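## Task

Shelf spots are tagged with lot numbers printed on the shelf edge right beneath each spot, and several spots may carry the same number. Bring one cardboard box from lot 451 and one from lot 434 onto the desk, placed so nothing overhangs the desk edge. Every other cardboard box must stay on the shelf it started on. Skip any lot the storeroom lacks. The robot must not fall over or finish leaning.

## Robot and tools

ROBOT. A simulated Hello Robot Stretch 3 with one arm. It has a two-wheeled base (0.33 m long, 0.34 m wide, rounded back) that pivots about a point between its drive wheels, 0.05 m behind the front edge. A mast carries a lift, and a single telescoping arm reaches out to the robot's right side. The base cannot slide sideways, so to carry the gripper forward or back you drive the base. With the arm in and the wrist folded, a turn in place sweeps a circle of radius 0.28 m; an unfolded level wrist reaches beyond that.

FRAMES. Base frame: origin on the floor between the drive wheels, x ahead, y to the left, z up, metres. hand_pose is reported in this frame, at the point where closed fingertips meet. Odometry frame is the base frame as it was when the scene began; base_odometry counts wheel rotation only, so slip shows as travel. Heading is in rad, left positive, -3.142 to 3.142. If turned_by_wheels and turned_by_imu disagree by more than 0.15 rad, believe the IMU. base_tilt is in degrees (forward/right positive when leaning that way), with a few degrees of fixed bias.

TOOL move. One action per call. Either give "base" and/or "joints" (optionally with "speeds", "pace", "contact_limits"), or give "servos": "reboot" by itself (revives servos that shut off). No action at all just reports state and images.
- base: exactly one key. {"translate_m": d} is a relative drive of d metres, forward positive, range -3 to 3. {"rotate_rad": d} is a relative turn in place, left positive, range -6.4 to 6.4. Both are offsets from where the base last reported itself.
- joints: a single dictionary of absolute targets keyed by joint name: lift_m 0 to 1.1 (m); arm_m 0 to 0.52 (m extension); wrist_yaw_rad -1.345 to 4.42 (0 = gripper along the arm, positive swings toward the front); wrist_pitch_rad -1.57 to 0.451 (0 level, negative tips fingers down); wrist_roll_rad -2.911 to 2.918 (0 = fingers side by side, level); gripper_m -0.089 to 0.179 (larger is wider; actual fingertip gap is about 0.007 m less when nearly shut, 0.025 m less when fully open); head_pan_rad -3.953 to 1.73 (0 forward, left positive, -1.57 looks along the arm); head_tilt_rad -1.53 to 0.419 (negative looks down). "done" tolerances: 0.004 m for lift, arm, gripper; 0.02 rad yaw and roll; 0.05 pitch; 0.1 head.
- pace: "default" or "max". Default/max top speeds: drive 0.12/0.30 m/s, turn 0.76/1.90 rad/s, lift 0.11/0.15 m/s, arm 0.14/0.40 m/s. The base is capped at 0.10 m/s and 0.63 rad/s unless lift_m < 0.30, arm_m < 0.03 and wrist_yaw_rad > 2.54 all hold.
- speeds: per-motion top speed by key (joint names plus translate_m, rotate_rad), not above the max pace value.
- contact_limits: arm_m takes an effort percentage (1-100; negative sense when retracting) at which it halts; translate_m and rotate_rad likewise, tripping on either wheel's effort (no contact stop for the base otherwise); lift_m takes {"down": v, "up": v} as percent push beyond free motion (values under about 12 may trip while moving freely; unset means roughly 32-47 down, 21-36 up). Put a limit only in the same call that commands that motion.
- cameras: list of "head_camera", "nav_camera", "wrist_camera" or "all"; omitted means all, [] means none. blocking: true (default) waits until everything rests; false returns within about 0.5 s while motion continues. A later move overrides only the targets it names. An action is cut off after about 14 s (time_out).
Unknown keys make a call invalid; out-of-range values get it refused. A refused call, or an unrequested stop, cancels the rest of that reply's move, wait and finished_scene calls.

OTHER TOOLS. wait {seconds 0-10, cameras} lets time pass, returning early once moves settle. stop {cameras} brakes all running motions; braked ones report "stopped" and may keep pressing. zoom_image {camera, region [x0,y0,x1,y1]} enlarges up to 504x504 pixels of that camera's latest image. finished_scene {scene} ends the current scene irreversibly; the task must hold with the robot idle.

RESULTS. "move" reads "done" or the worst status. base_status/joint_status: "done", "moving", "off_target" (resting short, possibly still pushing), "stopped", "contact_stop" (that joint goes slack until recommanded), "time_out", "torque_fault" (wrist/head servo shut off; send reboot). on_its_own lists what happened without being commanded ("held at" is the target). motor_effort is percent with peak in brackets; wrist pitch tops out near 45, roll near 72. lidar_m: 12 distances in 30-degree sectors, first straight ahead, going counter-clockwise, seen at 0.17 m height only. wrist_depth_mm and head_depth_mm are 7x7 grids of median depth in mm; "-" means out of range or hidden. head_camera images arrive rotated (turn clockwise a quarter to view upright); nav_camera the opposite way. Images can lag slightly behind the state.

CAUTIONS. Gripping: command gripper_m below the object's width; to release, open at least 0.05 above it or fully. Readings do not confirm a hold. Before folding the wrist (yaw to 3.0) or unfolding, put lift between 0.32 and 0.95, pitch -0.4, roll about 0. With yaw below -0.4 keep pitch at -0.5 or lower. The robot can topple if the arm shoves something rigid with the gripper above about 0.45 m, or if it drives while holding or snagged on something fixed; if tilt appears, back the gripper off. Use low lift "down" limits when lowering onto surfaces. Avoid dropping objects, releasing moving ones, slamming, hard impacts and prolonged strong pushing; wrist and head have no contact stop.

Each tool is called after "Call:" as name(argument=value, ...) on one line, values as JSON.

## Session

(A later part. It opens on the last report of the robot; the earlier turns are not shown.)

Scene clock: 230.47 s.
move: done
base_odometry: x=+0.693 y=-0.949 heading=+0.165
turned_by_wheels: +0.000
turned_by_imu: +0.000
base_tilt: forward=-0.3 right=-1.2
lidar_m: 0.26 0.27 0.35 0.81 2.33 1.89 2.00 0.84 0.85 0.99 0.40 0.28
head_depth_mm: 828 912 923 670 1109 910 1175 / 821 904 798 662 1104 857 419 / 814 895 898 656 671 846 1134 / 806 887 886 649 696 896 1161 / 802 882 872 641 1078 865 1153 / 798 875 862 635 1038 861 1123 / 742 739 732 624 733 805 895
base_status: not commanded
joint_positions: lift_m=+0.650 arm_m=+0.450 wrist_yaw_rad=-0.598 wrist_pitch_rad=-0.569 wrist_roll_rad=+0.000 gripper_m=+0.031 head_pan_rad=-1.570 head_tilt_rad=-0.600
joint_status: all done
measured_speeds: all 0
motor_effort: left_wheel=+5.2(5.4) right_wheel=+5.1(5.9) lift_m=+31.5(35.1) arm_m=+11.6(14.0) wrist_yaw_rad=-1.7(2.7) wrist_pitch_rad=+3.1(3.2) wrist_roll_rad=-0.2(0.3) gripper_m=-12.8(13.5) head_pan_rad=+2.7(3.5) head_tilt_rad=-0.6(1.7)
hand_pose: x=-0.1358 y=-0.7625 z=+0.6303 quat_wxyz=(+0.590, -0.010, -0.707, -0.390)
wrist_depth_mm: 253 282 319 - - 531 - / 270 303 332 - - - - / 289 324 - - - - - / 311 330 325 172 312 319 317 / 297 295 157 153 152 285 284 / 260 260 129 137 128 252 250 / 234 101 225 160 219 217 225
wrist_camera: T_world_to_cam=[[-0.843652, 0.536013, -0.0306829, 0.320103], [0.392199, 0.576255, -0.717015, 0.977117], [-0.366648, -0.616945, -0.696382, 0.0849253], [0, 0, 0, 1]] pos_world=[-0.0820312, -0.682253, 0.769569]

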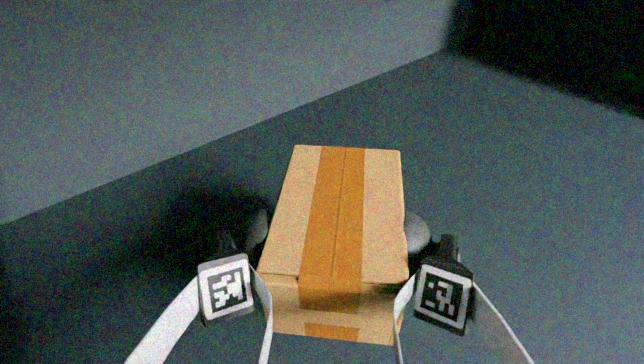

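Call:
move(joints={"arm_m": 0.0}, cameras=[])

Call:
move(base={"translate_m": -0.85}, joints={"head_pan_rad": -3.0, "head_tilt_rad": -0.4}, cameras=["head_camera", "nav_camera"])

Scene clock: 258.40 s.
move: done
base_odometry: x=+0.693 y=-0.949 heading=+0.165
turned_by_wheels: +0.000
turned_by_imu: +0.000
base_tilt: forward=-0.3 right=-1.2
lidar_m: 0.26 0.27 0.35 0.81 2.33 1.89 2.00 0.84 0.85 0.99 0.40 0.28
head_depth_mm: 828 910 924 672 1120 912 1171 / 821 906 798 663 1109 905 1166 / 816 897 895 657 1094 900 1157 / 810 893 886 648 1089 895 1155 / 805 879 873 642 1081 867 1156 / 795 874 863 636 1040 862 1120 / 741 737 736 625 734 805 899
base_status: not commanded
joint_positions: lift_m=+0.650 arm_m=+0.001 wrist_yaw_rad=-0.598 wrist_pitch_rad=-0.570 wrist_roll_rad=+0.000 gripper_m=+0.031 head_pan_rad=-1.570 head_tilt_rad=-0.600
joint_status: all done
measured_speeds: all 0
motor_effort: left_wheel=+5.4(5.7) right_wheel=+5.2(6.2) lift_m=+30.7(32.1) arm_m=-12.9(14.5) wrist_yaw_rad=-1.6(4.1) wrist_pitch_rad=+3.1(3.3) wrist_roll_rad=-0.1(0.3) gripper_m=-12.6(13.4) head_pan_rad=+3.0(3.5) head_tilt_rad=-0.7(1.2)
hand_pose: x=-0.1358 y=-0.3130 z=+0.6302 quat_wxyz=(+0.590, -0.010, -0.707, -0.390)
wrist_depth_mm: - - - - - 580 - / - - - - - - - / - - - - - - - / - - - 172 185 - - / 321 - 151 153 152 916 928 / - - 129 136 129 817 818 / - 101 680 159 719 718 744

Scene clock: 268.03 s.
move: done
base_odometry: x=-0.145 y=-1.088 heading=+0.165
turned_by_wheels: +0.000
turned_by_imu: +0.000
base_tilt: forward=-0.2 right=-1.2
lidar_m: 1.10 1.12 1.47 3.63 1.23 1.23 1.16 0.95 0.97 0.61 0.61 1.17
head_depth_mm: 966 1025 1092 1171 1255 1363 1425 / 967 1030 1101 1182 1271 1381 1418 / 975 1035 1106 1185 1284 1390 1410 / 979 1039 1117 1198 1293 1393 1408 / 991 1052 1120 1204 1297 1411 1396 / 992 1053 1128 1220 1314 1437 1393 / 1023 1081 1156 1241 1336 1456 1387
base_status: done
joint_positions: lift_m=+0.650 arm_m=+0.001 wrist_yaw_rad=-0.598 wrist_pitch_rad=-0.570 wrist_roll_rad=+0.000 gripper_m=+0.031 head_pan_rad=-3.000 head_tilt_rad=-0.400
joint_status: all done
measured_speeds: all 0
motor_effort: left_wheel=-7.2(12.4) right_wheel=-3.3(12.0) lift_m=+29.8(31.2) arm_m=-11.7(13.4) wrist_yaw_rad=-2.0(3.6) wrist_pitch_rad=+3.1(3.3) wrist_roll_rad=+0.0(0.3) gripper_m=-12.2(13.2) head_pan_rad=+3.6(5.3) head_tilt_rad=-3.8(8.3)
hand_pose: x=-0.1358 y=-0.3130 z=+0.6302 quat_wxyz=(+0.590, -0.010, -0.707, -0.390)
wrist_depth_mm: - - 566 - - - - / - - - 539 - - - / - - - - - - - / - - - 172 921 - - / - - 151 152 152 924 917 / - - 129 136 128 821 822 / - 101 730 159 725 720 734
pictures: head_camera (sideways), nav_camera (sideways)
head_camera: T_world_to_cam=[[0.330285, 0.0938689, -0.939202, 1.23577], [0.106299, -0.992412, -0.0618053, 0.0793916], [-0.937876, -0.0794227, -0.337757, 0.400936], [0, 0, 0, 1]] pos_world=[-0.0405663, -0.0053675, 1.30096]
nav_camera: T_world_to_cam=[[-0.358824, -0.0683912, 0.930896, -1.16628], [-0.156627, 0.987583, 0.0121824, 0.0353019], [-0.92017, -0.141432, -0.365081, 0.433966], [0, 0, 0, 1]] pos_world=[-0.0136383, -0.0532504, 1.24369]

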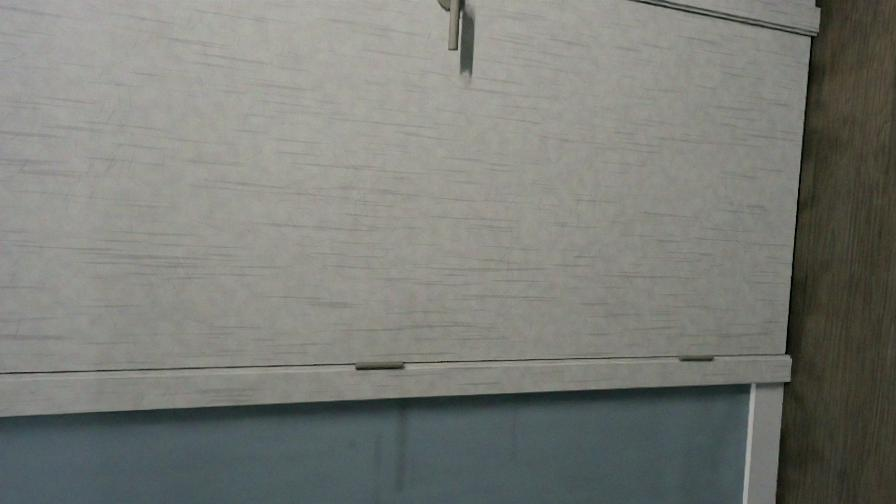

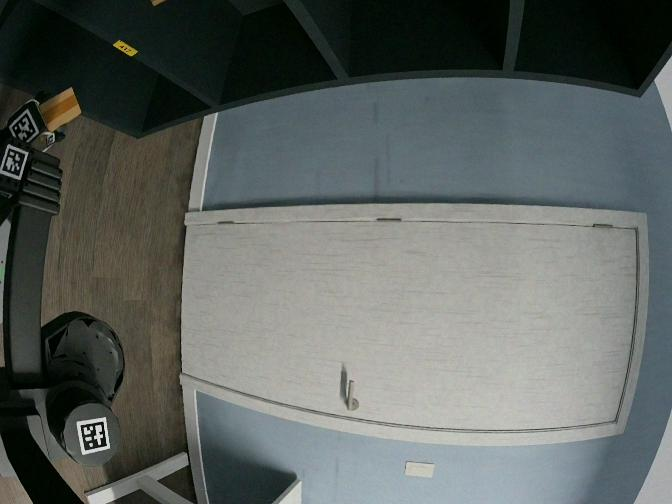

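Call:
move(base={"rotate_rad": 1.57}, joints={"head_pan_rad": -1.0, "head_tilt_rad": -0.4, "lift_m": 0.9, "wrist_yaw_rad": 0.0}, cameras=["head_camera", "nav_camera"])

Scene clock: 285.83 s.
move: done
base_odometry: x=-0.145 y=-1.088 heading=+1.734
turned_by_wheels: +1.570
turned_by_imu: +1.544
base_tilt: forward=-0.2 right=-1.2
lidar_m: 3.63 1.23 1.24 1.16 0.95 0.96 0.61 0.61 1.17 1.10 1.12 1.44
head_depth_mm: 903 953 995 1061 1129 1197 1286 / 947 998 1049 1118 1198 1276 1336 / 989 1047 1109 1180 1265 1365 1402 / 1043 1104 1178 1257 1353 1465 1403 / 1100 1172 1259 1342 1441 1585 1399 / 1162 1245 1331 1433 1562 1667 1389 / 1225 1326 1427 1542 1678 1748 1391
base_status: done
joint_positions: lift_m=+0.900 arm_m=+0.001 wrist_yaw_rad=-0.003 wrist_pitch_rad=-0.570 wrist_roll_rad=+0.000 gripper_m=+0.031 head_pan_rad=-0.999 head_tilt_rad=-0.400
joint_status: all done
measured_speeds: all 0
motor_effort: left_wheel=-8.0(12.8) right_wheel=+9.5(12.5) lift_m=+29.6(34.5) arm_m=-13.6(13.6) wrist_yaw_rad=+1.7(6.2) wrist_pitch_rad=+3.2(3.3) wrist_roll_rad=-0.1(0.3) gripper_m=-12.1(13.1) head_pan_rad=-3.1(5.2) head_tilt_rad=-3.0(7.4)
hand_pose: x=-0.0221 y=-0.3483 z=+0.8802 quat_wxyz=(+0.679, +0.198, -0.678, -0.200)
wrist_depth_mm: - - - 834 - - - / - - - 937 - - - / - - - - - - - / - - - 173 - - - / - - 156 153 152 - - / - - 130 137 129 - - / - 110 974 160 928 931 -
pictures: head_camera (sideways), nav_camera (sideways)
head_camera: T_world_to_cam=[[-0.223316, 0.261225, -0.939091, 1.23894], [0.857449, 0.510845, -0.0618009, 0.0748349], [0.463586, -0.819023, -0.338067, 0.392696], [0, 0, 0, 1]] pos_world=[0.0304597, -0.0402436, 1.30086]
nav_camera: T_world_to_cam=[[0.212131, -0.297858, 0.930742, -1.16957], [-0.832099, -0.554493, 0.0121985, 0.0393562], [0.512456, -0.777057, -0.365473, 0.425741], [0, 0, 0, 1]] pos_world=[0.0626768, 0.00428119, 1.24369]

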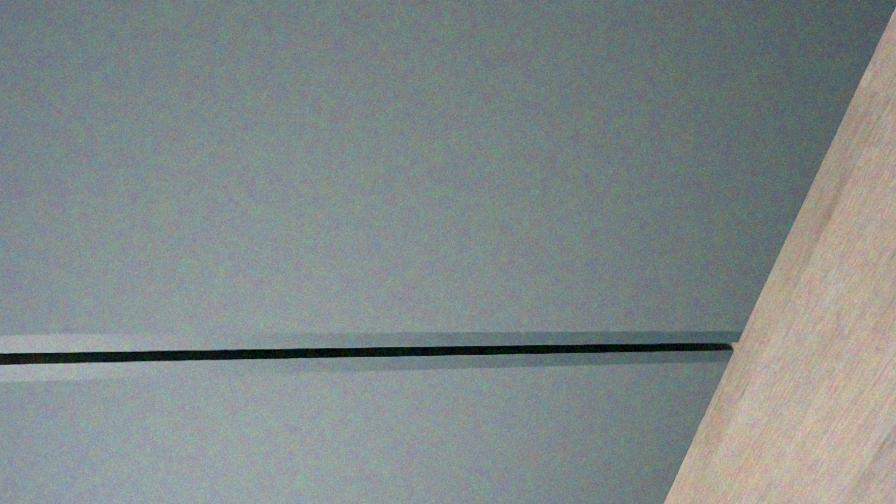

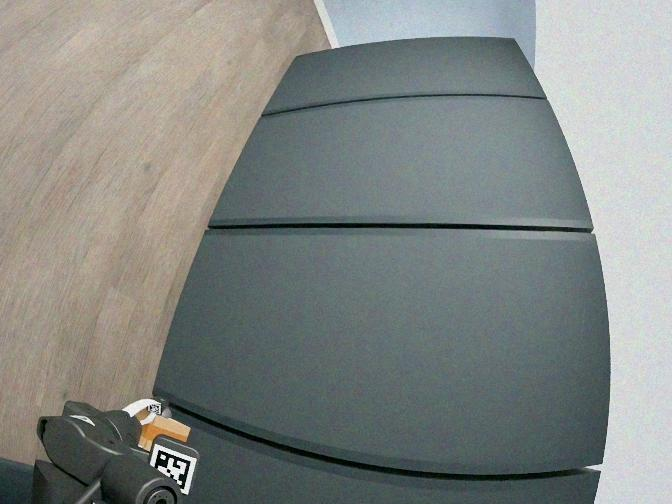

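Call:
move(base={"translate_m": 1.0}, cameras=[])

Call:
move(base={"rotate_rad": 3.14}, joints={"head_pan_rad": -1.57, "head_tilt_rad": -0.5}, cameras=["head_camera", "nav_camera"])

Scene clock: 309.27 s.
move: done
base_odometry: x=-0.308 y=-0.102 heading=+1.734
turned_by_wheels: +0.000
turned_by_imu: +0.000
base_tilt: forward=-0.4 right=-1.1
lidar_m: 2.68 1.48 0.77 0.82 1.28 1.64 1.59 1.58 1.09 1.02 1.04 1.33
head_depth_mm: 832 876 925 977 1031 1103 1186 / 872 918 973 1031 1102 1173 1262 / 912 964 1023 1087 1168 1255 1333 / 958 1011 1079 1157 1242 1349 1393 / 1009 1079 1148 1238 1339 1456 1403 / 1070 1142 1230 1316 1437 1573 1387 / 1134 1217 1314 1426 1558 1671 1386
base_status: done
joint_positions: lift_m=+0.900 arm_m=+0.001 wrist_yaw_rad=-0.003 wrist_pitch_rad=-0.570 wrist_roll_rad=+0.000 gripper_m=+0.031 head_pan_rad=-1.000 head_tilt_rad=-0.400
joint_status: not commanded
measured_speeds: all 0
motor_effort: left_wheel=+0.2(9.1) right_wheel=+10.7(14.6) lift_m=+31.8(32.3) arm_m=-12.8(13.7) wrist_yaw_rad=+1.8(3.4) wrist_pitch_rad=+3.2(3.3) wrist_roll_rad=-0.1(0.3) gripper_m=-12.2(12.8) head_pan_rad=-2.1(3.8) head_tilt_rad=+0.6(3.4)
hand_pose: x=-0.0221 y=-0.3483 z=+0.8802 quat_wxyz=(+0.679, +0.198, -0.678, -0.200)
wrist_depth_mm: - - - - - - - / - - - - - - - / 891 - - 194 - - - / - - - 173 - - - / - - 155 153 152 - - / - - 129 136 129 - - / - 110 961 159 940 959 976

Scene clock: 315.33 s.
move: done
base_odometry: x=-0.308 y=-0.102 heading=-1.410
turned_by_wheels: +3.140
turned_by_imu: +3.088
base_tilt: forward=-0.3 right=-1.3
lidar_m: 1.59 1.65 1.10 1.02 1.03 1.30 2.69 1.48 0.77 0.82 1.28 1.60
head_depth_mm: 1093 1184 1299 1372 959 732 - / 1071 1165 1283 1349 949 727 1391 / 1062 1147 1254 1329 940 723 1283 / 1054 1139 1237 1316 934 717 302 / 1044 1123 1218 1288 924 715 1203 / 1027 1109 1208 1300 962 711 1258 / 1014 1087 1191 1295 1438 1533 1284
base_status: done
joint_positions: lift_m=+0.900 arm_m=+0.001 wrist_yaw_rad=-0.003 wrist_pitch_rad=-0.570 wrist_roll_rad=+0.000 gripper_m=+0.031 head_pan_rad=-1.570 head_tilt_rad=-0.500
joint_status: all done
measured_speeds: all 0
motor_effort: left_wheel=-9.0(12.6) right_wheel=+9.5(12.4) lift_m=+30.8(32.2) arm_m=-13.0(13.7) wrist_yaw_rad=+2.6(3.0) wrist_pitch_rad=+3.2(3.3) wrist_roll_rad=-0.1(0.3) gripper_m=-12.2(12.9) head_pan_rad=+3.2(5.8) head_tilt_rad=-4.4(7.3)
hand_pose: x=-0.0221 y=-0.3483 z=+0.8802 quat_wxyz=(+0.679, +0.198, -0.678, -0.200)
wrist_depth_mm: - 958 - - - - - / - - - - - - - / - - - - - - - / - - - 173 172 - - / - - 151 152 148 - - / - - 129 137 129 - - / - 110 998 159 959 945 972
pictures: head_camera (sideways), nav_camera (sideways)
head_camera: T_world_to_cam=[[-0.0466134, 0.432402, -0.900475, 1.18752], [0.997505, -0.0276934, -0.0649344, 0.0780416], [-0.053015, -0.901256, -0.430032, 0.515582], [0, 0, 0, 1]] pos_world=[0.00484091, -0.0466523, 1.29611]
nav_camera: T_world_to_cam=[[0.0173979, -0.456178, 0.889718, -1.11483], [-0.999789, -0.0176341, 0.0105089, 0.0426343], [0.0108954, -0.889714, -0.456389, 0.547164], [0, 0, 0, 1]] pos_world=[0.0560594, -0.0209895, 1.24115]

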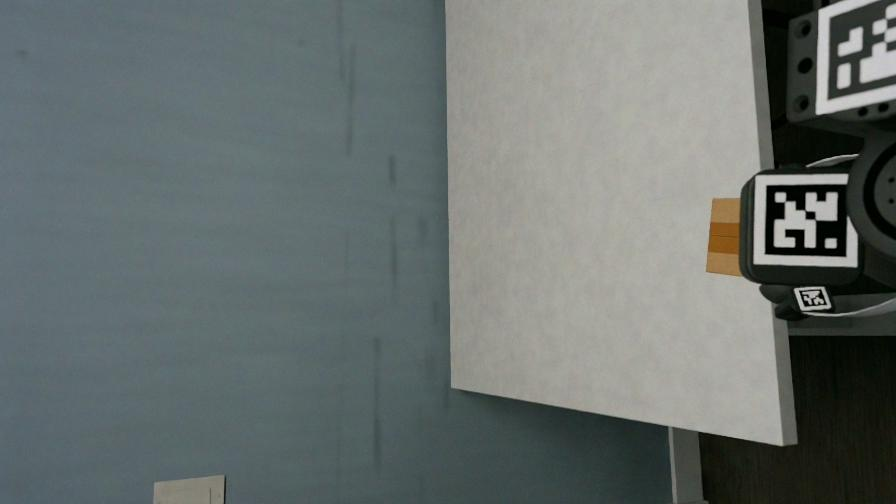

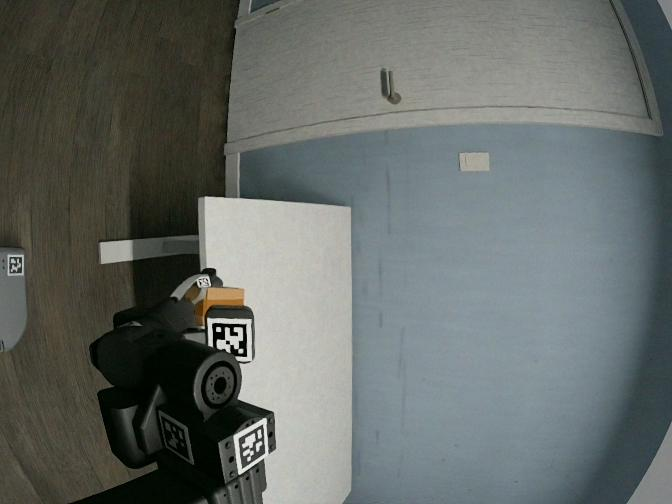

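Call:
move(joints={"arm_m": 0.38}, cameras=[])

Call:
move(joints={"lift_m": 0.81}, cameras=["wrist_camera"])

Scene clock: 332.77 s.
move: done
base_odometry: x=-0.308 y=-0.102 heading=-1.410
turned_by_wheels: +0.000
turned_by_imu: +0.000
base_tilt: forward=-0.4 right=-1.2
lidar_m: 1.58 1.65 1.09 1.02 1.03 1.30 2.68 1.48 0.77 0.82 1.28 1.59
head_depth_mm: 1091 1183 1295 1367 314 - 1227 / 1077 1165 1277 425 346 724 1291 / 1062 1148 1259 499 903 723 1300 / 1051 1138 1237 526 860 720 1264 / 1034 1124 1219 1284 929 712 1199 / 1024 1109 1204 1297 960 710 1259 / 1016 1093 1191 1302 1438 1522 1285
base_status: not commanded
joint_positions: lift_m=+0.900 arm_m=+0.380 wrist_yaw_rad=-0.003 wrist_pitch_rad=-0.570 wrist_roll_rad=+0.000 gripper_m=+0.031 head_pan_rad=-1.570 head_tilt_rad=-0.500
joint_status: all done
measured_speeds: all 0
motor_effort: left_wheel=-8.9(9.3) right_wheel=+9.1(10.3) lift_m=+29.9(31.1) arm_m=+13.2(15.5) wrist_yaw_rad=+2.3(3.1) wrist_pitch_rad=+3.2(3.4) wrist_roll_rad=+0.1(0.4) gripper_m=-12.3(12.8) head_pan_rad=+3.2(3.9) head_tilt_rad=-3.7(4.9)
hand_pose: x=-0.0221 y=-0.7277 z=+0.8801 quat_wxyz=(+0.679, +0.198, -0.678, -0.200)
wrist_depth_mm: - - - - - - - / - - - - - - - / - - - - - - - / 815 - - 173 173 - - / - - 151 153 148 - - / - - 129 137 128 - - / - 101 - 152 140 106 -

Scene clock: 334.43 s.
move: done
base_odometry: x=-0.308 y=-0.102 heading=-1.410
turned_by_wheels: +0.000
turned_by_imu: +0.000
base_tilt: forward=-0.3 right=-1.3
lidar_m: 1.59 1.65 1.10 1.02 1.03 1.30 2.68 1.48 0.77 0.82 1.28 1.60
head_depth_mm: 1090 1182 1295 1372 960 687 294 / 1077 1168 1280 1339 460 357 1251 / 1064 1149 1254 1327 538 721 1314 / 1050 1132 1243 1313 562 716 1270 / 1037 1122 1224 1285 924 715 1207 / 1023 1106 1200 1292 965 710 1264 / 1012 1090 1189 1305 1431 1526 1283
base_status: not commanded
joint_positions: lift_m=+0.810 arm_m=+0.380 wrist_yaw_rad=-0.003 wrist_pitch_rad=-0.570 wrist_roll_rad=+0.000 gripper_m=+0.031 head_pan_rad=-1.570 head_tilt_rad=-0.500
joint_status: all done
measured_speeds: all 0
motor_effort: left_wheel=-8.7(9.1) right_wheel=+9.7(10.1) lift_m=+24.3(29.0) arm_m=+11.5(13.9) wrist_yaw_rad=+3.1(3.1) wrist_pitch_rad=+3.2(3.4) wrist_roll_rad=-0.3(0.3) gripper_m=-12.2(12.6) head_pan_rad=+2.7(3.7) head_tilt_rad=-3.6(4.8)
hand_pose: x=-0.0221 y=-0.7277 z=+0.7901 quat_wxyz=(+0.679, +0.198, -0.678, -0.200)
wrist_depth_mm: - - - - - - - / - - - - - - - / - - - - - - - / 752 - - 172 172 - - / - - 151 152 148 - - / - - 130 137 128 - - / - 101 - 153 140 106 -
wrist_camera: T_world_to_cam=[[-0.999086, -0.0297486, -0.030686, -0.0128205], [0.00124025, 0.697505, -0.716578, 1.10635], [0.0427209, -0.715962, -0.696831, 0.196718], [0, 0, 0, 1]] pos_world=[-0.0225849, -0.631221, 0.929469]

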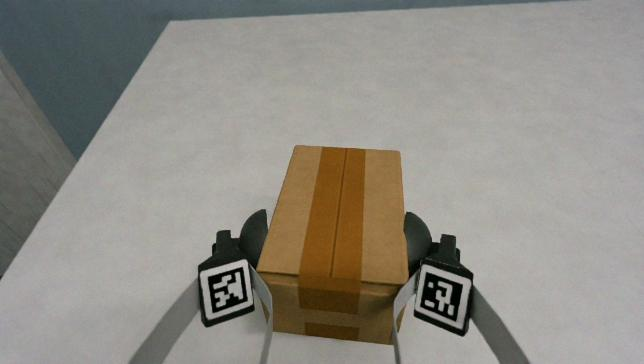

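Call:
move(joints={"lift_m": 0.745}, speeds={"lift_m": 0.025}, contact_limits={"lift_m": {"down": 13}}, cameras=["wrist_camera"])

Scene clock: 342.27 s.
move: done
base_odometry: x=-0.308 y=-0.102 heading=-1.410
turned_by_wheels: +0.000
turned_by_imu: +0.000
base_tilt: forward=-0.2 right=-1.2
lidar_m: 1.58 1.64 1.10 1.02 1.03 1.30 2.69 1.48 0.77 0.82 1.28 1.59
head_depth_mm: 1089 1186 1299 1370 961 735 1235 / 1080 1171 1276 1348 954 425 355 / 1065 1154 1250 1327 574 678 1294 / 1054 1141 1237 1307 590 673 1275 / 1036 1123 1219 1293 925 715 1201 / 1027 1106 1204 1297 961 710 1260 / 1012 1096 1186 1300 1439 1527 1282
base_status: not commanded
joint_positions: lift_m=+0.745 arm_m=+0.380 wrist_yaw_rad=-0.003 wrist_pitch_rad=-0.508 wrist_roll_rad=+0.000 gripper_m=+0.031 head_pan_rad=-1.570 head_tilt_rad=-0.500
joint_status: all done
measured_speeds: all 0
motor_effort: left_wheel=-7.0(9.4) right_wheel=+7.3(9.9) lift_m=+15.2(27.5) arm_m=+5.2(9.2) wrist_yaw_rad=+2.4(3.0) wrist_pitch_rad=-8.3(9.8) wrist_roll_rad=-0.1(0.3) gripper_m=-12.0(12.8) head_pan_rad=+3.0(3.8) head_tilt_rad=-2.8(3.9)
contact_limits: lift_m down 13 (down: maximum 72; up: maximum 65)
hand_pose: x=-0.0221 y=-0.7371 z=+0.7380 quat_wxyz=(+0.684, +0.177, -0.684, -0.179)
wrist_depth_mm: - - - - - - - / - - - - - - - / - - - 180 179 - - / - - - 155 159 - - / - - 133 132 139 - - / - - 129 138 126 - - / - 99 - - - - -
wrist_camera: T_world_to_cam=[[-0.999086, -0.031719, -0.0286379, -0.0176736], [0.00104263, 0.651845, -0.758351, 1.07269], [0.0427216, -0.757688, -0.651217, 0.0891555], [0, 0, 0, 1]] pos_world=[-0.0225848, -0.632238, 0.871031]

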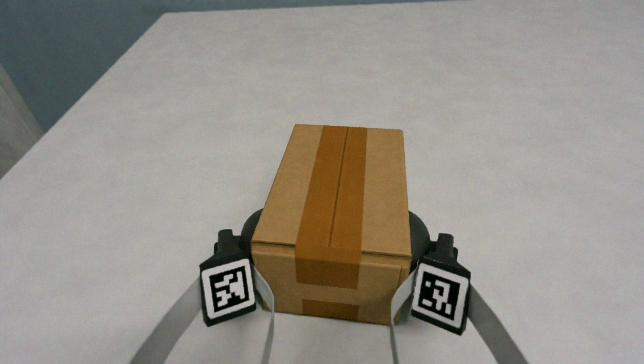

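Call:
move(joints={"lift_m": 0.757}, cameras=[])

Call:
move(joints={"gripper_m": 0.13}, cameras=["wrist_camera"])

Scene clock: 349.97 s.
move: done
base_odometry: x=-0.308 y=-0.102 heading=-1.410
turned_by_wheels: +0.000
turned_by_imu: +0.000
base_tilt: forward=-0.2 right=-1.1
lidar_m: 1.58 1.64 1.10 1.02 1.03 1.31 2.69 1.48 0.77 0.82 1.28 1.60
head_depth_mm: 1090 1179 1301 1366 955 733 1005 / 1076 1171 1278 1353 945 409 350 / 1065 1152 1260 1327 558 699 1308 / 1050 1133 1233 1308 591 695 1272 / 1034 1121 1219 1287 926 714 1204 / 1028 1108 1197 1291 969 710 1261 / 1013 1092 1186 1304 1433 1530 1286
base_status: not commanded
joint_positions: lift_m=+0.757 arm_m=+0.380 wrist_yaw_rad=-0.002 wrist_pitch_rad=-0.547 wrist_roll_rad=+0.000 gripper_m=+0.031 head_pan_rad=-1.570 head_tilt_rad=-0.500
joint_status: all done
measured_speeds: all 0
motor_effort: left_wheel=-7.8(7.8) right_wheel=+7.8(8.2) lift_m=+29.8(31.9) arm_m=+1.7(2.9) wrist_yaw_rad=+1.3(2.9) wrist_pitch_rad=-1.0(8.1) wrist_roll_rad=+0.0(0.3) gripper_m=-11.4(12.1) head_pan_rad=+2.6(3.5) head_tilt_rad=-2.1(3.3)
hand_pose: x=-0.0221 y=-0.7313 z=+0.7419 quat_wxyz=(+0.681, +0.190, -0.681, -0.192)
wrist_depth_mm: - - - - - - - / - - - - - - - / - - - 178 177 - - / - - - 156 160 - - / - - 138 130 140 - - / - - 129 139 126 - - / - 99 - - - - -

Scene clock: 351.50 s.
move: done
base_odometry: x=-0.308 y=-0.102 heading=-1.410
turned_by_wheels: +0.000
turned_by_imu: +0.000
base_tilt: forward=-0.2 right=-1.1
lidar_m: 1.58 1.64 1.10 1.02 1.03 1.30 2.69 1.48 0.77 0.82 1.28 1.59
head_depth_mm: 1090 1187 1300 1360 957 732 1005 / 1074 1170 1277 1348 947 410 350 / 1064 1158 1256 1329 558 698 1310 / 1048 1137 1241 1307 591 696 1267 / 1037 1120 1220 1287 924 715 1207 / 1021 1104 1212 1298 962 709 1257 / 1014 1094 1188 1297 1432 1524 1289
base_status: not commanded
joint_positions: lift_m=+0.757 arm_m=+0.380 wrist_yaw_rad=-0.002 wrist_pitch_rad=-0.560 wrist_roll_rad=+0.000 gripper_m=+0.130 head_pan_rad=-1.570 head_tilt_rad=-0.500
joint_status: all done
measured_speeds: all 0
motor_effort: left_wheel=-7.3(7.8) right_wheel=+7.3(8.2) lift_m=+27.5(29.7) arm_m=+0.6(2.2) wrist_yaw_rad=+2.2(2.7) wrist_pitch_rad=+1.3(1.6) wrist_roll_rad=+0.0(0.3) gripper_m=+0.6(81.2) head_pan_rad=+2.6(3.5) head_tilt_rad=-2.8(3.2)
hand_pose: x=-0.0220 y=-0.7292 z=+0.7391 quat_wxyz=(+0.680, +0.195, -0.679, -0.197)
wrist_depth_mm: - - - - - - - / - - - - - - - / - - - 174 172 - - / - - - 152 156 - - / - - 136 131 - 144 - / - 125 - 143 135 123 - / - 121 - - - - -
wrist_camera: T_world_to_cam=[[-0.999082, -0.0301861, -0.0303928, -0.0149554], [0.00113747, 0.69057, -0.723265, 1.0707], [0.0428209, -0.722636, -0.689902, 0.150053], [0, 0, 0, 1]] pos_world=[-0.0225849, -0.631408, 0.877464]

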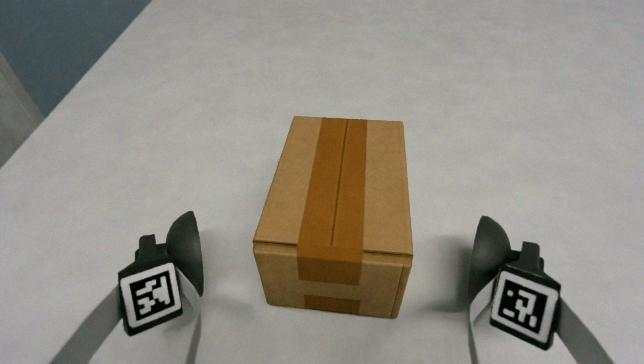

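Call:
move(joints={"lift_m": 0.88}, cameras=[])

Call:
move(joints={"arm_m": 0.0, "wrist_pitch_rad": -0.4, "gripper_m": 0.04}, cameras=[])

Call:
move(joints={"wrist_yaw_rad": 3.0, "head_pan_rad": 2.9, "head_tilt_rad": -0.3}, cameras=[])

Call:
move(base={"rotate_rad": 3.27}, joints={"head_pan_rad": 0.0, "head_tilt_rad": -0.3, "lift_m": 0.4}, cameras=["nav_camera"])

Scene clock: 379.30 s.
move: done
base_odometry: x=-0.308 y=-0.102 heading=-1.410
turned_by_wheels: +0.000
turned_by_imu: +0.000
base_tilt: forward=-0.3 right=-1.1
lidar_m: 1.58 1.65 1.10 1.02 1.03 1.30 2.68 1.48 0.77 0.82 1.28 1.59
head_depth_mm: 1095 1184 1302 1367 351 - - / 1078 1166 1281 1284 364 705 1285 / 1066 1151 1261 513 864 722 1310 / 1048 1134 1232 627 824 719 1270 / 1041 1125 1222 1290 923 714 1200 / 1027 1108 1206 1294 964 712 1257 / 1016 1094 1188 1307 1436 1530 1285
base_status: not commanded
joint_positions: lift_m=+0.880 arm_m=+0.380 wrist_yaw_rad=-0.002 wrist_pitch_rad=-0.561 wrist_roll_rad=+0.000 gripper_m=+0.130 head_pan_rad=-1.570 head_tilt_rad=-0.500
joint_status: all done
measured_speeds: all 0
motor_effort: left_wheel=-7.2(7.7) right_wheel=+7.3(8.0) lift_m=+30.9(33.4) arm_m=-4.5(4.6) wrist_yaw_rad=+2.1(2.9) wrist_pitch_rad=+1.7(1.7) wrist_roll_rad=-0.3(0.3) gripper_m=+0.5(1.2) head_pan_rad=+2.6(3.4) head_tilt_rad=-2.3(2.9)
hand_pose: x=-0.0220 y=-0.7291 z=+0.8619 quat_wxyz=(+0.679, +0.195, -0.679, -0.197)
wrist_depth_mm: - - - - - - - / - - - - - - - / - - - - - - - / 784 - - - - - - / - 154 - - - 144 - / - 125 - 251 - 123 - / - 121 - 224 - - -

Scene clock: 383.30 s.
move: done
base_odometry: x=-0.308 y=-0.102 heading=-1.410
turned_by_wheels: +0.000
turned_by_imu: +0.000
base_tilt: forward=-0.3 right=-1.0
lidar_m: 1.58 1.65 1.10 1.02 1.03 1.31 2.68 1.48 0.77 0.82 1.28 1.59
head_depth_mm: 1092 1188 1303 1373 958 733 1353 / 1073 1165 1276 1345 948 728 1359 / 1063 1155 1251 1328 939 724 1253 / 1052 1134 1238 1302 891 718 281 / 1041 1122 1225 1280 926 714 1206 / 1026 1108 1210 1296 964 711 1262 / 1017 1093 1190 1299 1440 1523 1284
base_status: not commanded
joint_positions: lift_m=+0.880 arm_m=+0.001 wrist_yaw_rad=-0.002 wrist_pitch_rad=-0.420 wrist_roll_rad=+0.000 gripper_m=+0.040 head_pan_rad=-1.570 head_tilt_rad=-0.500
joint_status: all done
measured_speeds: all 0
motor_effort: left_wheel=-7.3(7.8) right_wheel=+7.2(8.4) lift_m=+23.6(31.3) arm_m=-12.9(14.9) wrist_yaw_rad=+0.9(2.7) wrist_pitch_rad=+3.3(7.0) wrist_roll_rad=-0.1(0.3) gripper_m=+0.1(80.9) head_pan_rad=+2.4(3.4) head_tilt_rad=-1.9(2.4)
hand_pose: x=-0.0221 y=-0.3696 z=+0.8921 quat_wxyz=(+0.692, +0.147, -0.691, -0.149)
wrist_depth_mm: - - - - - - - / - - - - - - - / - - - 522 - - - / - - - - - - - / - - - - 152 - - / - - 125 148 127 - - / - - - - - - -

"joints": head_pan_rad = 2.9 is out of range -3.953 to 1.73

not run: a call was refused earlier in this reply.

Call:
move(joints={"wrist_yaw_rad": 3.0, "head_pan_rad": 0.0, "head_tilt_rad": -0.3}, cameras=[])

Call:
move(base={"rotate_rad": 3.27}, joints={"lift_m": 0.4}, pace="max", cameras=["nav_camera"])

Scene clock: 391.23 s.
move: done
base_odometry: x=-0.308 y=-0.102 heading=-1.410
turned_by_wheels: +0.000
turned_by_imu: +0.000
base_tilt: forward=-0.4 right=-1.2
lidar_m: 1.59 1.64 1.10 1.02 1.03 1.30 2.69 1.48 0.77 0.82 1.28 1.60
head_depth_mm: 1651 1694 1693 1774 1861 1880 1560 / 1676 1887 1992 2079 2010 1908 1556 / 1701 1872 1965 2078 2135 1895 1546 / 1583 1847 1940 2042 2116 1888 1528 / 1472 1812 1902 1952 1831 1802 1526 / 1587 1689 1859 1608 1699 1780 1529 / 1632 1767 1861 1958 1902 1855 1519
base_status: not commanded
joint_positions: lift_m=+0.880 arm_m=+0.001 wrist_yaw_rad=+2.997 wrist_pitch_rad=-0.420 wrist_roll_rad=+0.000 gripper_m=+0.040 head_pan_rad=+0.006 head_tilt_rad=-0.300
joint_status: all done
measured_speeds: all 0
motor_effort: left_wheel=-7.1(7.8) right_wheel=+7.7(8.4) lift_m=+23.4(23.9) arm_m=-12.4(13.6) wrist_yaw_rad=+2.7(5.1) wrist_pitch_rad=+3.3(3.4) wrist_roll_rad=+0.0(0.4) gripper_m=+0.7(1.0) head_pan_rad=-3.5(5.3) head_tilt_rad=+5.4(8.8)
hand_pose: x=+0.0111 y=+0.0762 z=+0.8921 quat_wxyz=(+0.198, +0.700, +0.097, +0.679)
wrist_depth_mm: - 137 - - - - - / - 148 - - - - - / - 161 - - - - - / - 187 - - - - - / - - 203 - - - - / - - 127 - 129 - - / - - 263 - - - -

Scene clock: 397.37 s.
move: done
base_odometry: x=-0.308 y=-0.102 heading=+1.860
turned_by_wheels: +3.270
turned_by_imu: +3.218
base_tilt: forward=-0.4 right=-1.3
lidar_m: 2.69 1.48 0.77 0.82 1.31 1.74 1.59 1.47 1.06 1.02 1.05 1.43
head_depth_mm: 2351 2471 2572 2704 2847 2046 1567 / 2327 2480 2588 2704 2793 2024 1550 / 2332 2439 2558 2682 2771 2021 1549 / 2327 2449 2553 2669 2738 2005 1539 / 2314 2456 2568 2674 2743 1985 1521 / 2325 2430 2529 2673 2732 1988 1524 / 2287 2428 2511 2628 2735 1968 1521
base_status: done
joint_positions: lift_m=+0.400 arm_m=+0.001 wrist_yaw_rad=+2.997 wrist_pitch_rad=-0.419 wrist_roll_rad=+0.000 gripper_m=+0.040 head_pan_rad=+0.000 head_tilt_rad=-0.300
joint_status: all done
measured_speeds: all 0
motor_effort: left_wheel=-8.4(13.3) right_wheel=+8.5(12.7) lift_m=+30.5(31.8) arm_m=-12.8(13.6) wrist_yaw_rad=+2.3(3.7) wrist_pitch_rad=+3.0(3.3) wrist_roll_rad=+0.0(0.4) gripper_m=-0.1(0.9) head_pan_rad=-3.3(3.8) head_tilt_rad=+4.6(5.5)
hand_pose: x=+0.0111 y=+0.0764 z=+0.4124 quat_wxyz=(+0.197, +0.700, +0.097, +0.679)
wrist_depth_mm: - 137 - - - - - / - 147 - - - - - / - 162 - - - - - / 932 184 845 902 895 891 900 / 771 748 204 720 727 742 734 / 656 649 126 624 129 644 628 / 571 582 263 559 544 554 554
pictures: nav_camera (sideways)
nav_camera: T_world_to_cam=[[0.269988, 0.0170574, 0.962713, -1.21169], [0.0143296, -0.999804, 0.0136959, 0.032212], [0.962757, 0.0100975, -0.270179, 0.299005], [0, 0, 0, 1]] pos_world=[0.0388097, 0.0498547, 1.24685]

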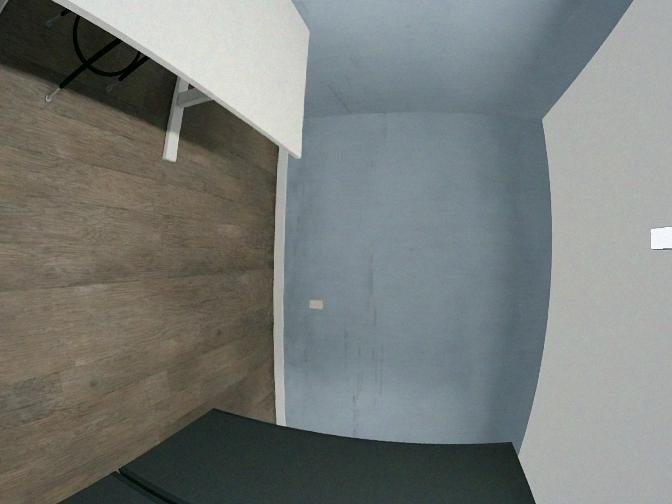

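Call:
move(base={"translate_m": 2.1}, joints={"lift_m": 0.28}, pace="max", cameras=[])

Call:
move(base={"rotate_rad": -1.58}, joints={"head_pan_rad": -0.5, "head_tilt_rad": -0.3}, cameras=["nav_camera"])

Scene clock: 417.23 s.
move: done
base_odometry: x=-0.906 y=+1.911 heading=+1.860
turned_by_wheels: +0.000
turned_by_imu: +0.001
base_tilt: forward=-0.3 right=-1.3
lidar_m: 0.61 0.63 0.84 1.30 1.17 1.18 3.64 1.42 1.08 2.44 0.87 0.63
head_depth_mm: 501 525 549 579 612 647 686 / 500 522 547 576 611 644 682 / 498 520 548 574 607 642 681 / 495 519 544 572 604 639 679 / 494 517 542 570 601 636 676 / 493 515 540 569 601 632 671 / 491 514 539 566 598 634 670
base_status: done
joint_positions: lift_m=+0.280 arm_m=+0.001 wrist_yaw_rad=+2.998 wrist_pitch_rad=-0.419 wrist_roll_rad=+0.000 gripper_m=+0.040 head_pan_rad=+0.000 head_tilt_rad=-0.300
joint_status: all done
measured_speeds: all 0
motor_effort: left_wheel=+2.1(13.5) right_wheel=+5.7(13.6) lift_m=+29.8(31.4) arm_m=-7.9(12.2) wrist_yaw_rad=+1.6(3.5) wrist_pitch_rad=+3.0(3.1) wrist_roll_rad=+0.3(0.3) gripper_m=+0.2(1.2) head_pan_rad=-3.3(3.7) head_tilt_rad=+2.1(4.1)
hand_pose: x=+0.0110 y=+0.0765 z=+0.2925 quat_wxyz=(+0.197, +0.700, +0.097, +0.680)
wrist_depth_mm: - 137 - - - - 618 / - 147 - - - - 629 / 920 162 854 891 874 842 648 / 731 186 652 699 703 687 657 / 597 571 203 566 567 581 574 / 505 509 127 297 129 495 492 / 280 280 256 268 422 429 428

Scene clock: 420.60 s.
move: done
base_odometry: x=-0.906 y=+1.911 heading=+0.280
turned_by_wheels: -1.580
turned_by_imu: -1.554
base_tilt: forward=-0.3 right=-1.2
lidar_m: 2.43 0.87 0.63 0.60 0.63 0.85 1.30 1.17 1.19 3.65 1.41 1.07
head_depth_mm: 1173 1247 1330 1415 1537 1664 1564 / 1093 1163 1232 1311 1404 1503 1547 / 1027 1079 1147 1208 1278 1376 1450 / 967 1012 1068 1122 1197 1266 1350 / 926 963 1015 1071 1119 1192 1267 / 1108 1171 1244 1327 1409 1516 1475 / 2073 2155 2259 2361 2452 1965 1516
base_status: done
joint_positions: lift_m=+0.280 arm_m=+0.001 wrist_yaw_rad=+2.998 wrist_pitch_rad=-0.419 wrist_roll_rad=+0.000 gripper_m=+0.040 head_pan_rad=-0.501 head_tilt_rad=-0.300
joint_status: all done
measured_speeds: all 0
motor_effort: left_wheel=+8.0(11.6) right_wheel=-10.3(13.6) lift_m=+29.7(30.6) arm_m=-12.8(13.5) wrist_yaw_rad=+1.8(3.3) wrist_pitch_rad=+2.9(3.1) wrist_roll_rad=-0.1(0.4) gripper_m=-0.1(1.1) head_pan_rad=+3.3(4.8) head_tilt_rad=+1.1(5.2)
hand_pose: x=+0.0110 y=+0.0765 z=+0.2925 quat_wxyz=(+0.197, +0.700, +0.097, +0.680)
wrist_depth_mm: 556 137 584 593 612 625 632 / 603 148 615 634 - - - / - 162 170 - - - 789 / 692 183 192 704 696 697 698 / 605 576 203 568 558 581 576 / 511 504 127 299 129 498 495 / 278 280 258 268 422 433 428
pictures: nav_camera (sideways)
nav_camera: T_world_to_cam=[[0.245033, -0.114623, 0.962715, -1.21153], [-0.467289, -0.883999, 0.0136852, 0.0352126], [0.84947, -0.45322, -0.27017, 0.299702], [0, 0, 0, 1]] pos_world=[0.0587315, 0.0280898, 1.24685]

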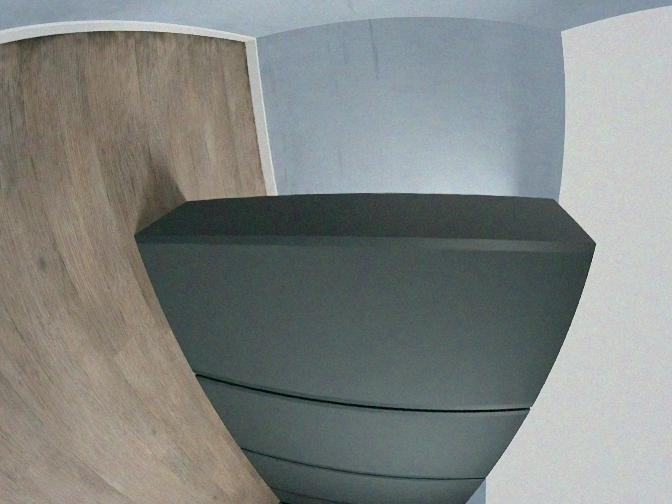

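Call:
move(base={"translate_m": 1.9}, pace="max", cameras=[])

Call:
move(base={"rotate_rad": -1.58}, joints={"head_pan_rad": -0.6, "head_tilt_rad": -0.3}, cameras=["nav_camera","head_camera"])

Scene clock: 435.60 s.
move: done
base_odometry: x=+0.919 y=+2.437 heading=+0.280
turned_by_wheels: +0.000
turned_by_imu: +0.001
base_tilt: forward=-0.3 right=-1.2
lidar_m: 0.56 0.59 0.64 0.62 0.64 0.87 2.36 0.60 1.25 2.25 0.81 0.59
head_depth_mm: 649 689 735 787 848 915 993 / 604 641 679 724 774 833 900 / 567 599 632 671 713 762 817 / 535 562 592 625 659 703 750 / 504 528 555 584 617 651 691 / 479 499 522 547 576 609 643 / 454 473 494 516 542 568 600
base_status: done
joint_positions: lift_m=+0.280 arm_m=+0.001 wrist_yaw_rad=+2.998 wrist_pitch_rad=-0.419 wrist_roll_rad=+0.000 gripper_m=+0.040 head_pan_rad=-0.500 head_tilt_rad=-0.300
joint_status: not commanded
measured_speeds: all 0
motor_effort: left_wheel=+0.9(16.0) right_wheel=+7.0(10.6) lift_m=+27.4(29.0) arm_m=-10.5(12.5) wrist_yaw_rad=+1.6(3.2) wrist_pitch_rad=+3.0(3.1) wrist_roll_rad=+0.0(0.3) gripper_m=+0.1(0.9) head_pan_rad=+3.2(4.0) head_tilt_rad=-0.3(1.5)
hand_pose: x=+0.0110 y=+0.0765 z=+0.2925 quat_wxyz=(+0.197, +0.700, +0.097, +0.680)
wrist_depth_mm: 571 137 599 613 629 635 658 / 621 148 622 - - - - / - 161 170 - - 784 681 / 688 183 220 705 698 697 655 / 600 576 203 571 561 590 572 / 508 506 127 299 129 498 489 / 280 278 259 267 424 430 429

Scene clock: 438.97 s.
move: done
base_odometry: x=+0.919 y=+2.437 heading=-1.299
turned_by_wheels: -1.580
turned_by_imu: -1.554
base_tilt: forward=-0.2 right=-1.2
lidar_m: 2.20 0.81 0.59 0.57 0.59 0.64 0.62 0.65 0.88 2.41 0.59 1.26
head_depth_mm: 492 525 564 605 657 718 788 / 1043 517 537 562 592 632 687 / 1179 800 1260 1221 722 1146 863 / 1302 1051 1421 1287 886 1150 941 / 1237 1238 1355 1268 1469 1186 1359 / 1166 1186 1259 1282 1389 1427 1444 / 1161 1824 2005 2105 1910 1840 1516
base_status: done
joint_positions: lift_m=+0.280 arm_m=+0.001 wrist_yaw_rad=+2.998 wrist_pitch_rad=-0.419 wrist_roll_rad=+0.000 gripper_m=+0.040 head_pan_rad=-0.600 head_tilt_rad=-0.300
joint_status: all done
measured_speeds: all 0
motor_effort: left_wheel=+8.7(11.7) right_wheel=-10.1(13.7) lift_m=+26.4(28.1) arm_m=-12.6(13.3) wrist_yaw_rad=+1.8(2.7) wrist_pitch_rad=+3.0(3.1) wrist_roll_rad=+0.0(0.4) gripper_m=+0.3(0.8) head_pan_rad=-3.0(4.6) head_tilt_rad=-0.6(2.1)
hand_pose: x=+0.0110 y=+0.0765 z=+0.2925 quat_wxyz=(+0.197, +0.700, +0.097, +0.680)
wrist_depth_mm: 517 137 542 - - - - / - 148 - - - - - / - 162 171 - - - - / - 182 189 681 682 699 691 / 606 575 203 576 566 581 573 / 507 507 127 298 129 496 488 / 280 280 256 267 420 429 429
pictures: head_camera (sideways), nav_camera (sideways)
head_camera: T_world_to_cam=[[-0.227995, 0.0999005, -0.968524, 1.27743], [0.596864, 0.800246, -0.0579615, 0.0714801], [0.769267, -0.591292, -0.242079, 0.265927], [0, 0, 0, 1]] pos_world=[0.0440162, -0.0275777, 1.30574]
nav_camera: T_world_to_cam=[[0.232449, -0.138369, 0.962716, -1.21145], [-0.552698, -0.83327, 0.0136854, 0.0357206], [0.800308, -0.535272, -0.270168, 0.300008], [0, 0, 0, 1]] pos_world=[0.0612447, 0.022723, 1.24685]

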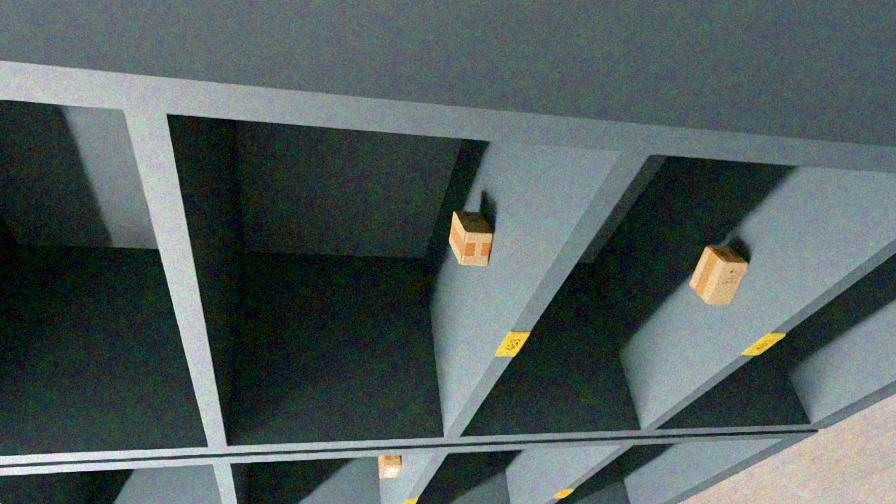

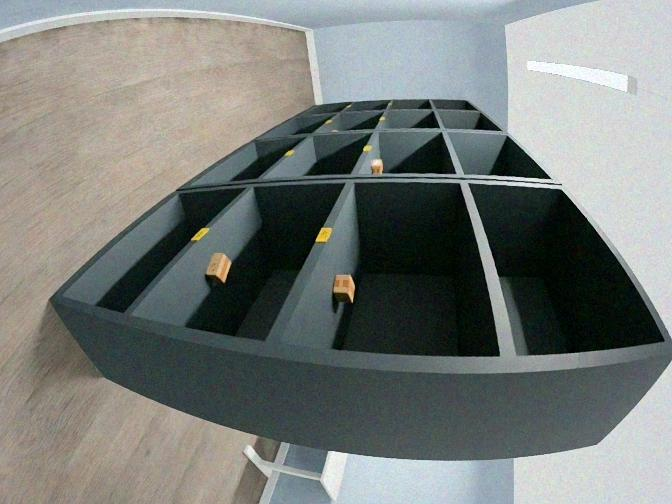

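Call:
zoom_image(camera="head_camera", region=[380, 320, 800, 504])

Call:
zoom_image(camera="nav_camera", region=[270, 80, 450, 200])

Scaled by 1.200 (camera's finer frame: 1280x720).

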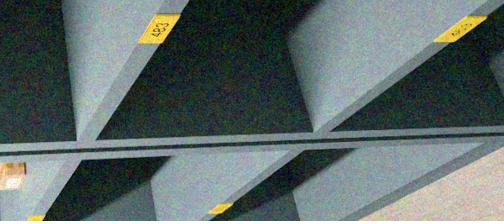

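Scaled by 2.800 (camera's finer frame: 792x594).

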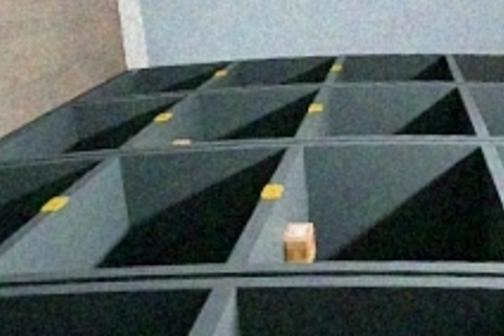

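Call:
move(base={"translate_m": 1.1}, joints={"head_pan_rad": -1.57, "head_tilt_rad": -0.3}, pace="max", cameras=["nav_camera","head_camera"])

Call:
zoom_image(camera="nav_camera", region=[150, 0, 500, 504])

Scene clock: 456.47 s.
move: done
base_odometry: x=+1.214 y=+1.377 heading=-1.299
turned_by_wheels: +0.000
turned_by_imu: +0.000
base_tilt: forward=-0.5 right=-1.4
lidar_m: 2.10 0.81 0.59 0.57 0.59 0.80 1.71 0.79 0.93 0.70 0.47 1.20
head_depth_mm: 376 627 838 881 648 504 931 / 379 641 836 878 725 502 924 / 360 655 833 876 722 498 921 / 359 673 829 872 716 492 921 / 359 689 827 868 708 491 916 / 365 652 805 827 693 488 848 / 369 512 522 531 543 482 568
base_status: done
joint_positions: lift_m=+0.280 arm_m=+0.001 wrist_yaw_rad=+2.998 wrist_pitch_rad=-0.419 wrist_roll_rad=+0.000 gripper_m=+0.040 head_pan_rad=-1.570 head_tilt_rad=-0.300
joint_status: all done
measured_speeds: all 0
motor_effort: left_wheel=+4.7(16.4) right_wheel=-0.2(10.4) lift_m=+25.5(26.9) arm_m=-12.1(13.1) wrist_yaw_rad=+3.0(3.7) wrist_pitch_rad=+3.0(3.1) wrist_roll_rad=+0.0(0.3) gripper_m=+0.4(0.9) head_pan_rad=+3.2(5.6) head_tilt_rad=-2.5(6.2)
hand_pose: x=+0.0110 y=+0.0765 z=+0.2925 quat_wxyz=(+0.197, +0.700, +0.097, +0.680)
wrist_depth_mm: 522 137 536 - - - - / - 148 - - - - - / - 162 171 - - - - / - 183 190 677 673 690 687 / 607 572 202 569 565 579 569 / 512 508 127 300 129 493 493 / 279 279 257 268 423 433 430
pictures: head_camera (sideways), nav_camera (sideways)
head_camera: T_world_to_cam=[[-0.0464723, 0.244551, -0.968522, 1.27632], [0.997517, -0.0400042, -0.0579646, 0.0689843], [-0.0529203, -0.968811, -0.242085, 0.270997], [0, 0, 0, 1]] pos_world=[0.00484161, -0.0468202, 1.30574]
nav_camera: T_world_to_cam=[[0.0172736, -0.269974, 0.962713, -1.21016], [-0.999791, -0.0151568, 0.0136884, 0.0384845], [0.0108961, -0.962748, -0.270179, 0.304769], [0, 0, 0, 1]] pos_world=[0.0560595, -0.0327116, 1.24685]

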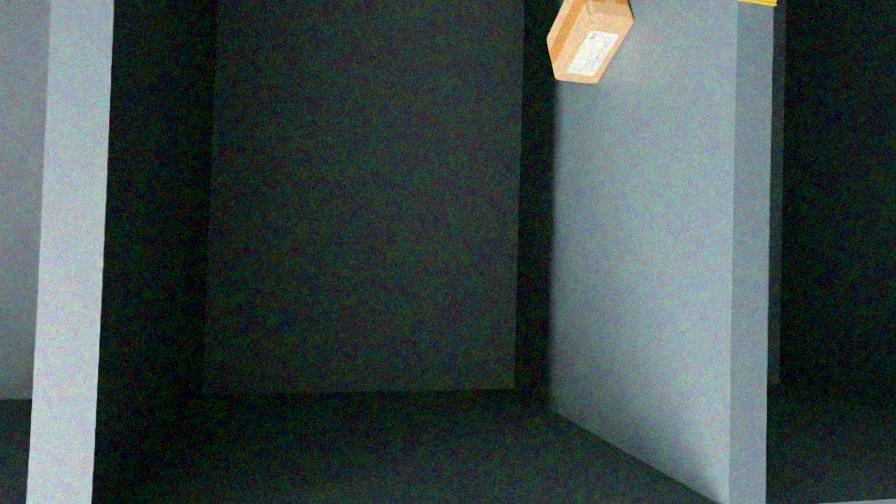

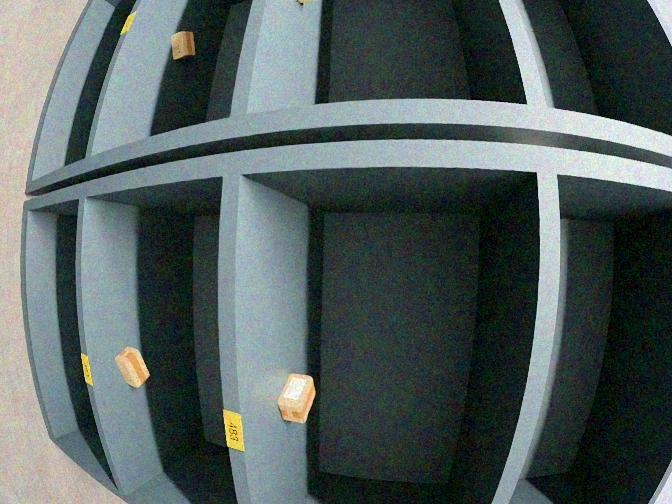

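Scaled by 1.000.

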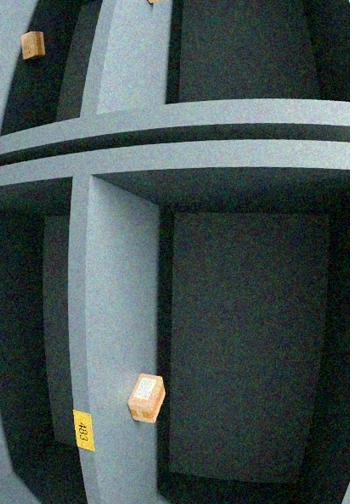

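Call:
move(base={"translate_m": 0.7}, joints={"head_tilt_rad": -0.5}, pace="max", cameras=["nav_camera","head_camera"])

Scene clock: 468.93 s.
move: done
base_odometry: x=+1.402 y=+0.703 heading=-1.299
turned_by_wheels: +0.000
turned_by_imu: +0.001
base_tilt: forward=-0.3 right=-1.2
lidar_m: 2.21 0.81 0.59 0.57 0.59 0.80 2.22 0.63 0.61 0.89 0.61 0.62
head_depth_mm: 727 786 856 739 536 966 784 / 724 787 854 733 531 961 780 / 726 786 855 722 526 954 774 / 724 783 851 677 522 946 774 / 723 781 848 665 518 943 771 / 725 782 853 699 537 937 767 / 723 782 856 691 534 935 763
base_status: done
joint_positions: lift_m=+0.280 arm_m=+0.001 wrist_yaw_rad=+2.998 wrist_pitch_rad=-0.419 wrist_roll_rad=+0.000 gripper_m=+0.040 head_pan_rad=-1.570 head_tilt_rad=-0.501
joint_status: all done
measured_speeds: all 0
motor_effort: left_wheel=-0.6(13.3) right_wheel=+5.0(14.9) lift_m=+24.4(25.6) arm_m=-11.8(12.3) wrist_yaw_rad=+1.5(3.6) wrist_pitch_rad=+3.0(3.1) wrist_roll_rad=-0.3(0.3) gripper_m=+0.2(0.9) head_pan_rad=+3.2(4.1) head_tilt_rad=+4.1(6.6)
hand_pose: x=+0.0110 y=+0.0765 z=+0.2925 quat_wxyz=(+0.197, +0.700, +0.097, +0.680)
wrist_depth_mm: 521 137 546 - - - - / - 148 - - - - - / - 162 170 - - - - / - 182 190 679 675 684 687 / 594 569 203 571 561 578 576 / 505 508 127 301 129 492 488 / 279 279 257 270 422 434 426
pictures: head_camera (sideways), nav_camera (sideways)
head_camera: T_world_to_cam=[[-0.0466384, 0.432801, -0.900282, 1.18728], [0.997509, -0.0275633, -0.0649259, 0.0780365], [-0.0529147, -0.901068, -0.430437, 0.516117], [0, 0, 0, 1]] pos_world=[0.00484112, -0.0466504, 1.29611]
nav_camera: T_world_to_cam=[[0.0173967, -0.456576, 0.889514, -1.11458], [-0.999789, -0.0176382, 0.0104999, 0.0426454], [0.0108954, -0.889509, -0.456787, 0.547662], [0, 0, 0, 1]] pos_world=[0.0560594, -0.0209881, 1.24115]

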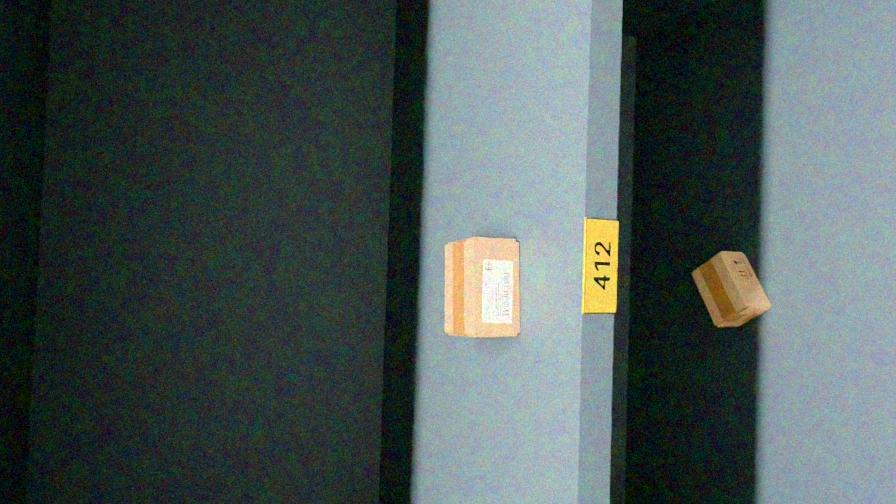

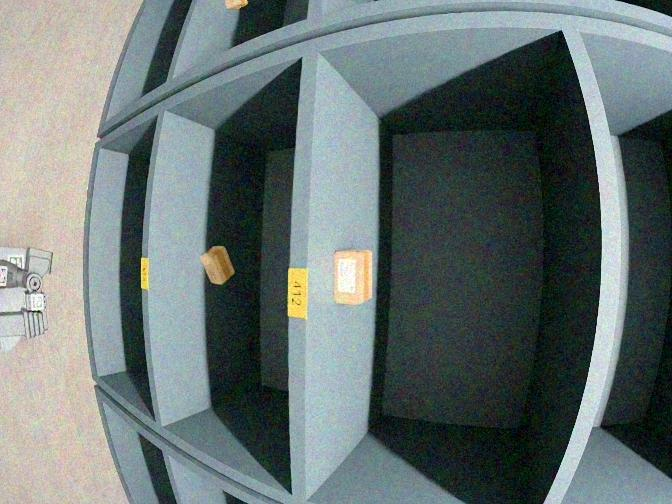

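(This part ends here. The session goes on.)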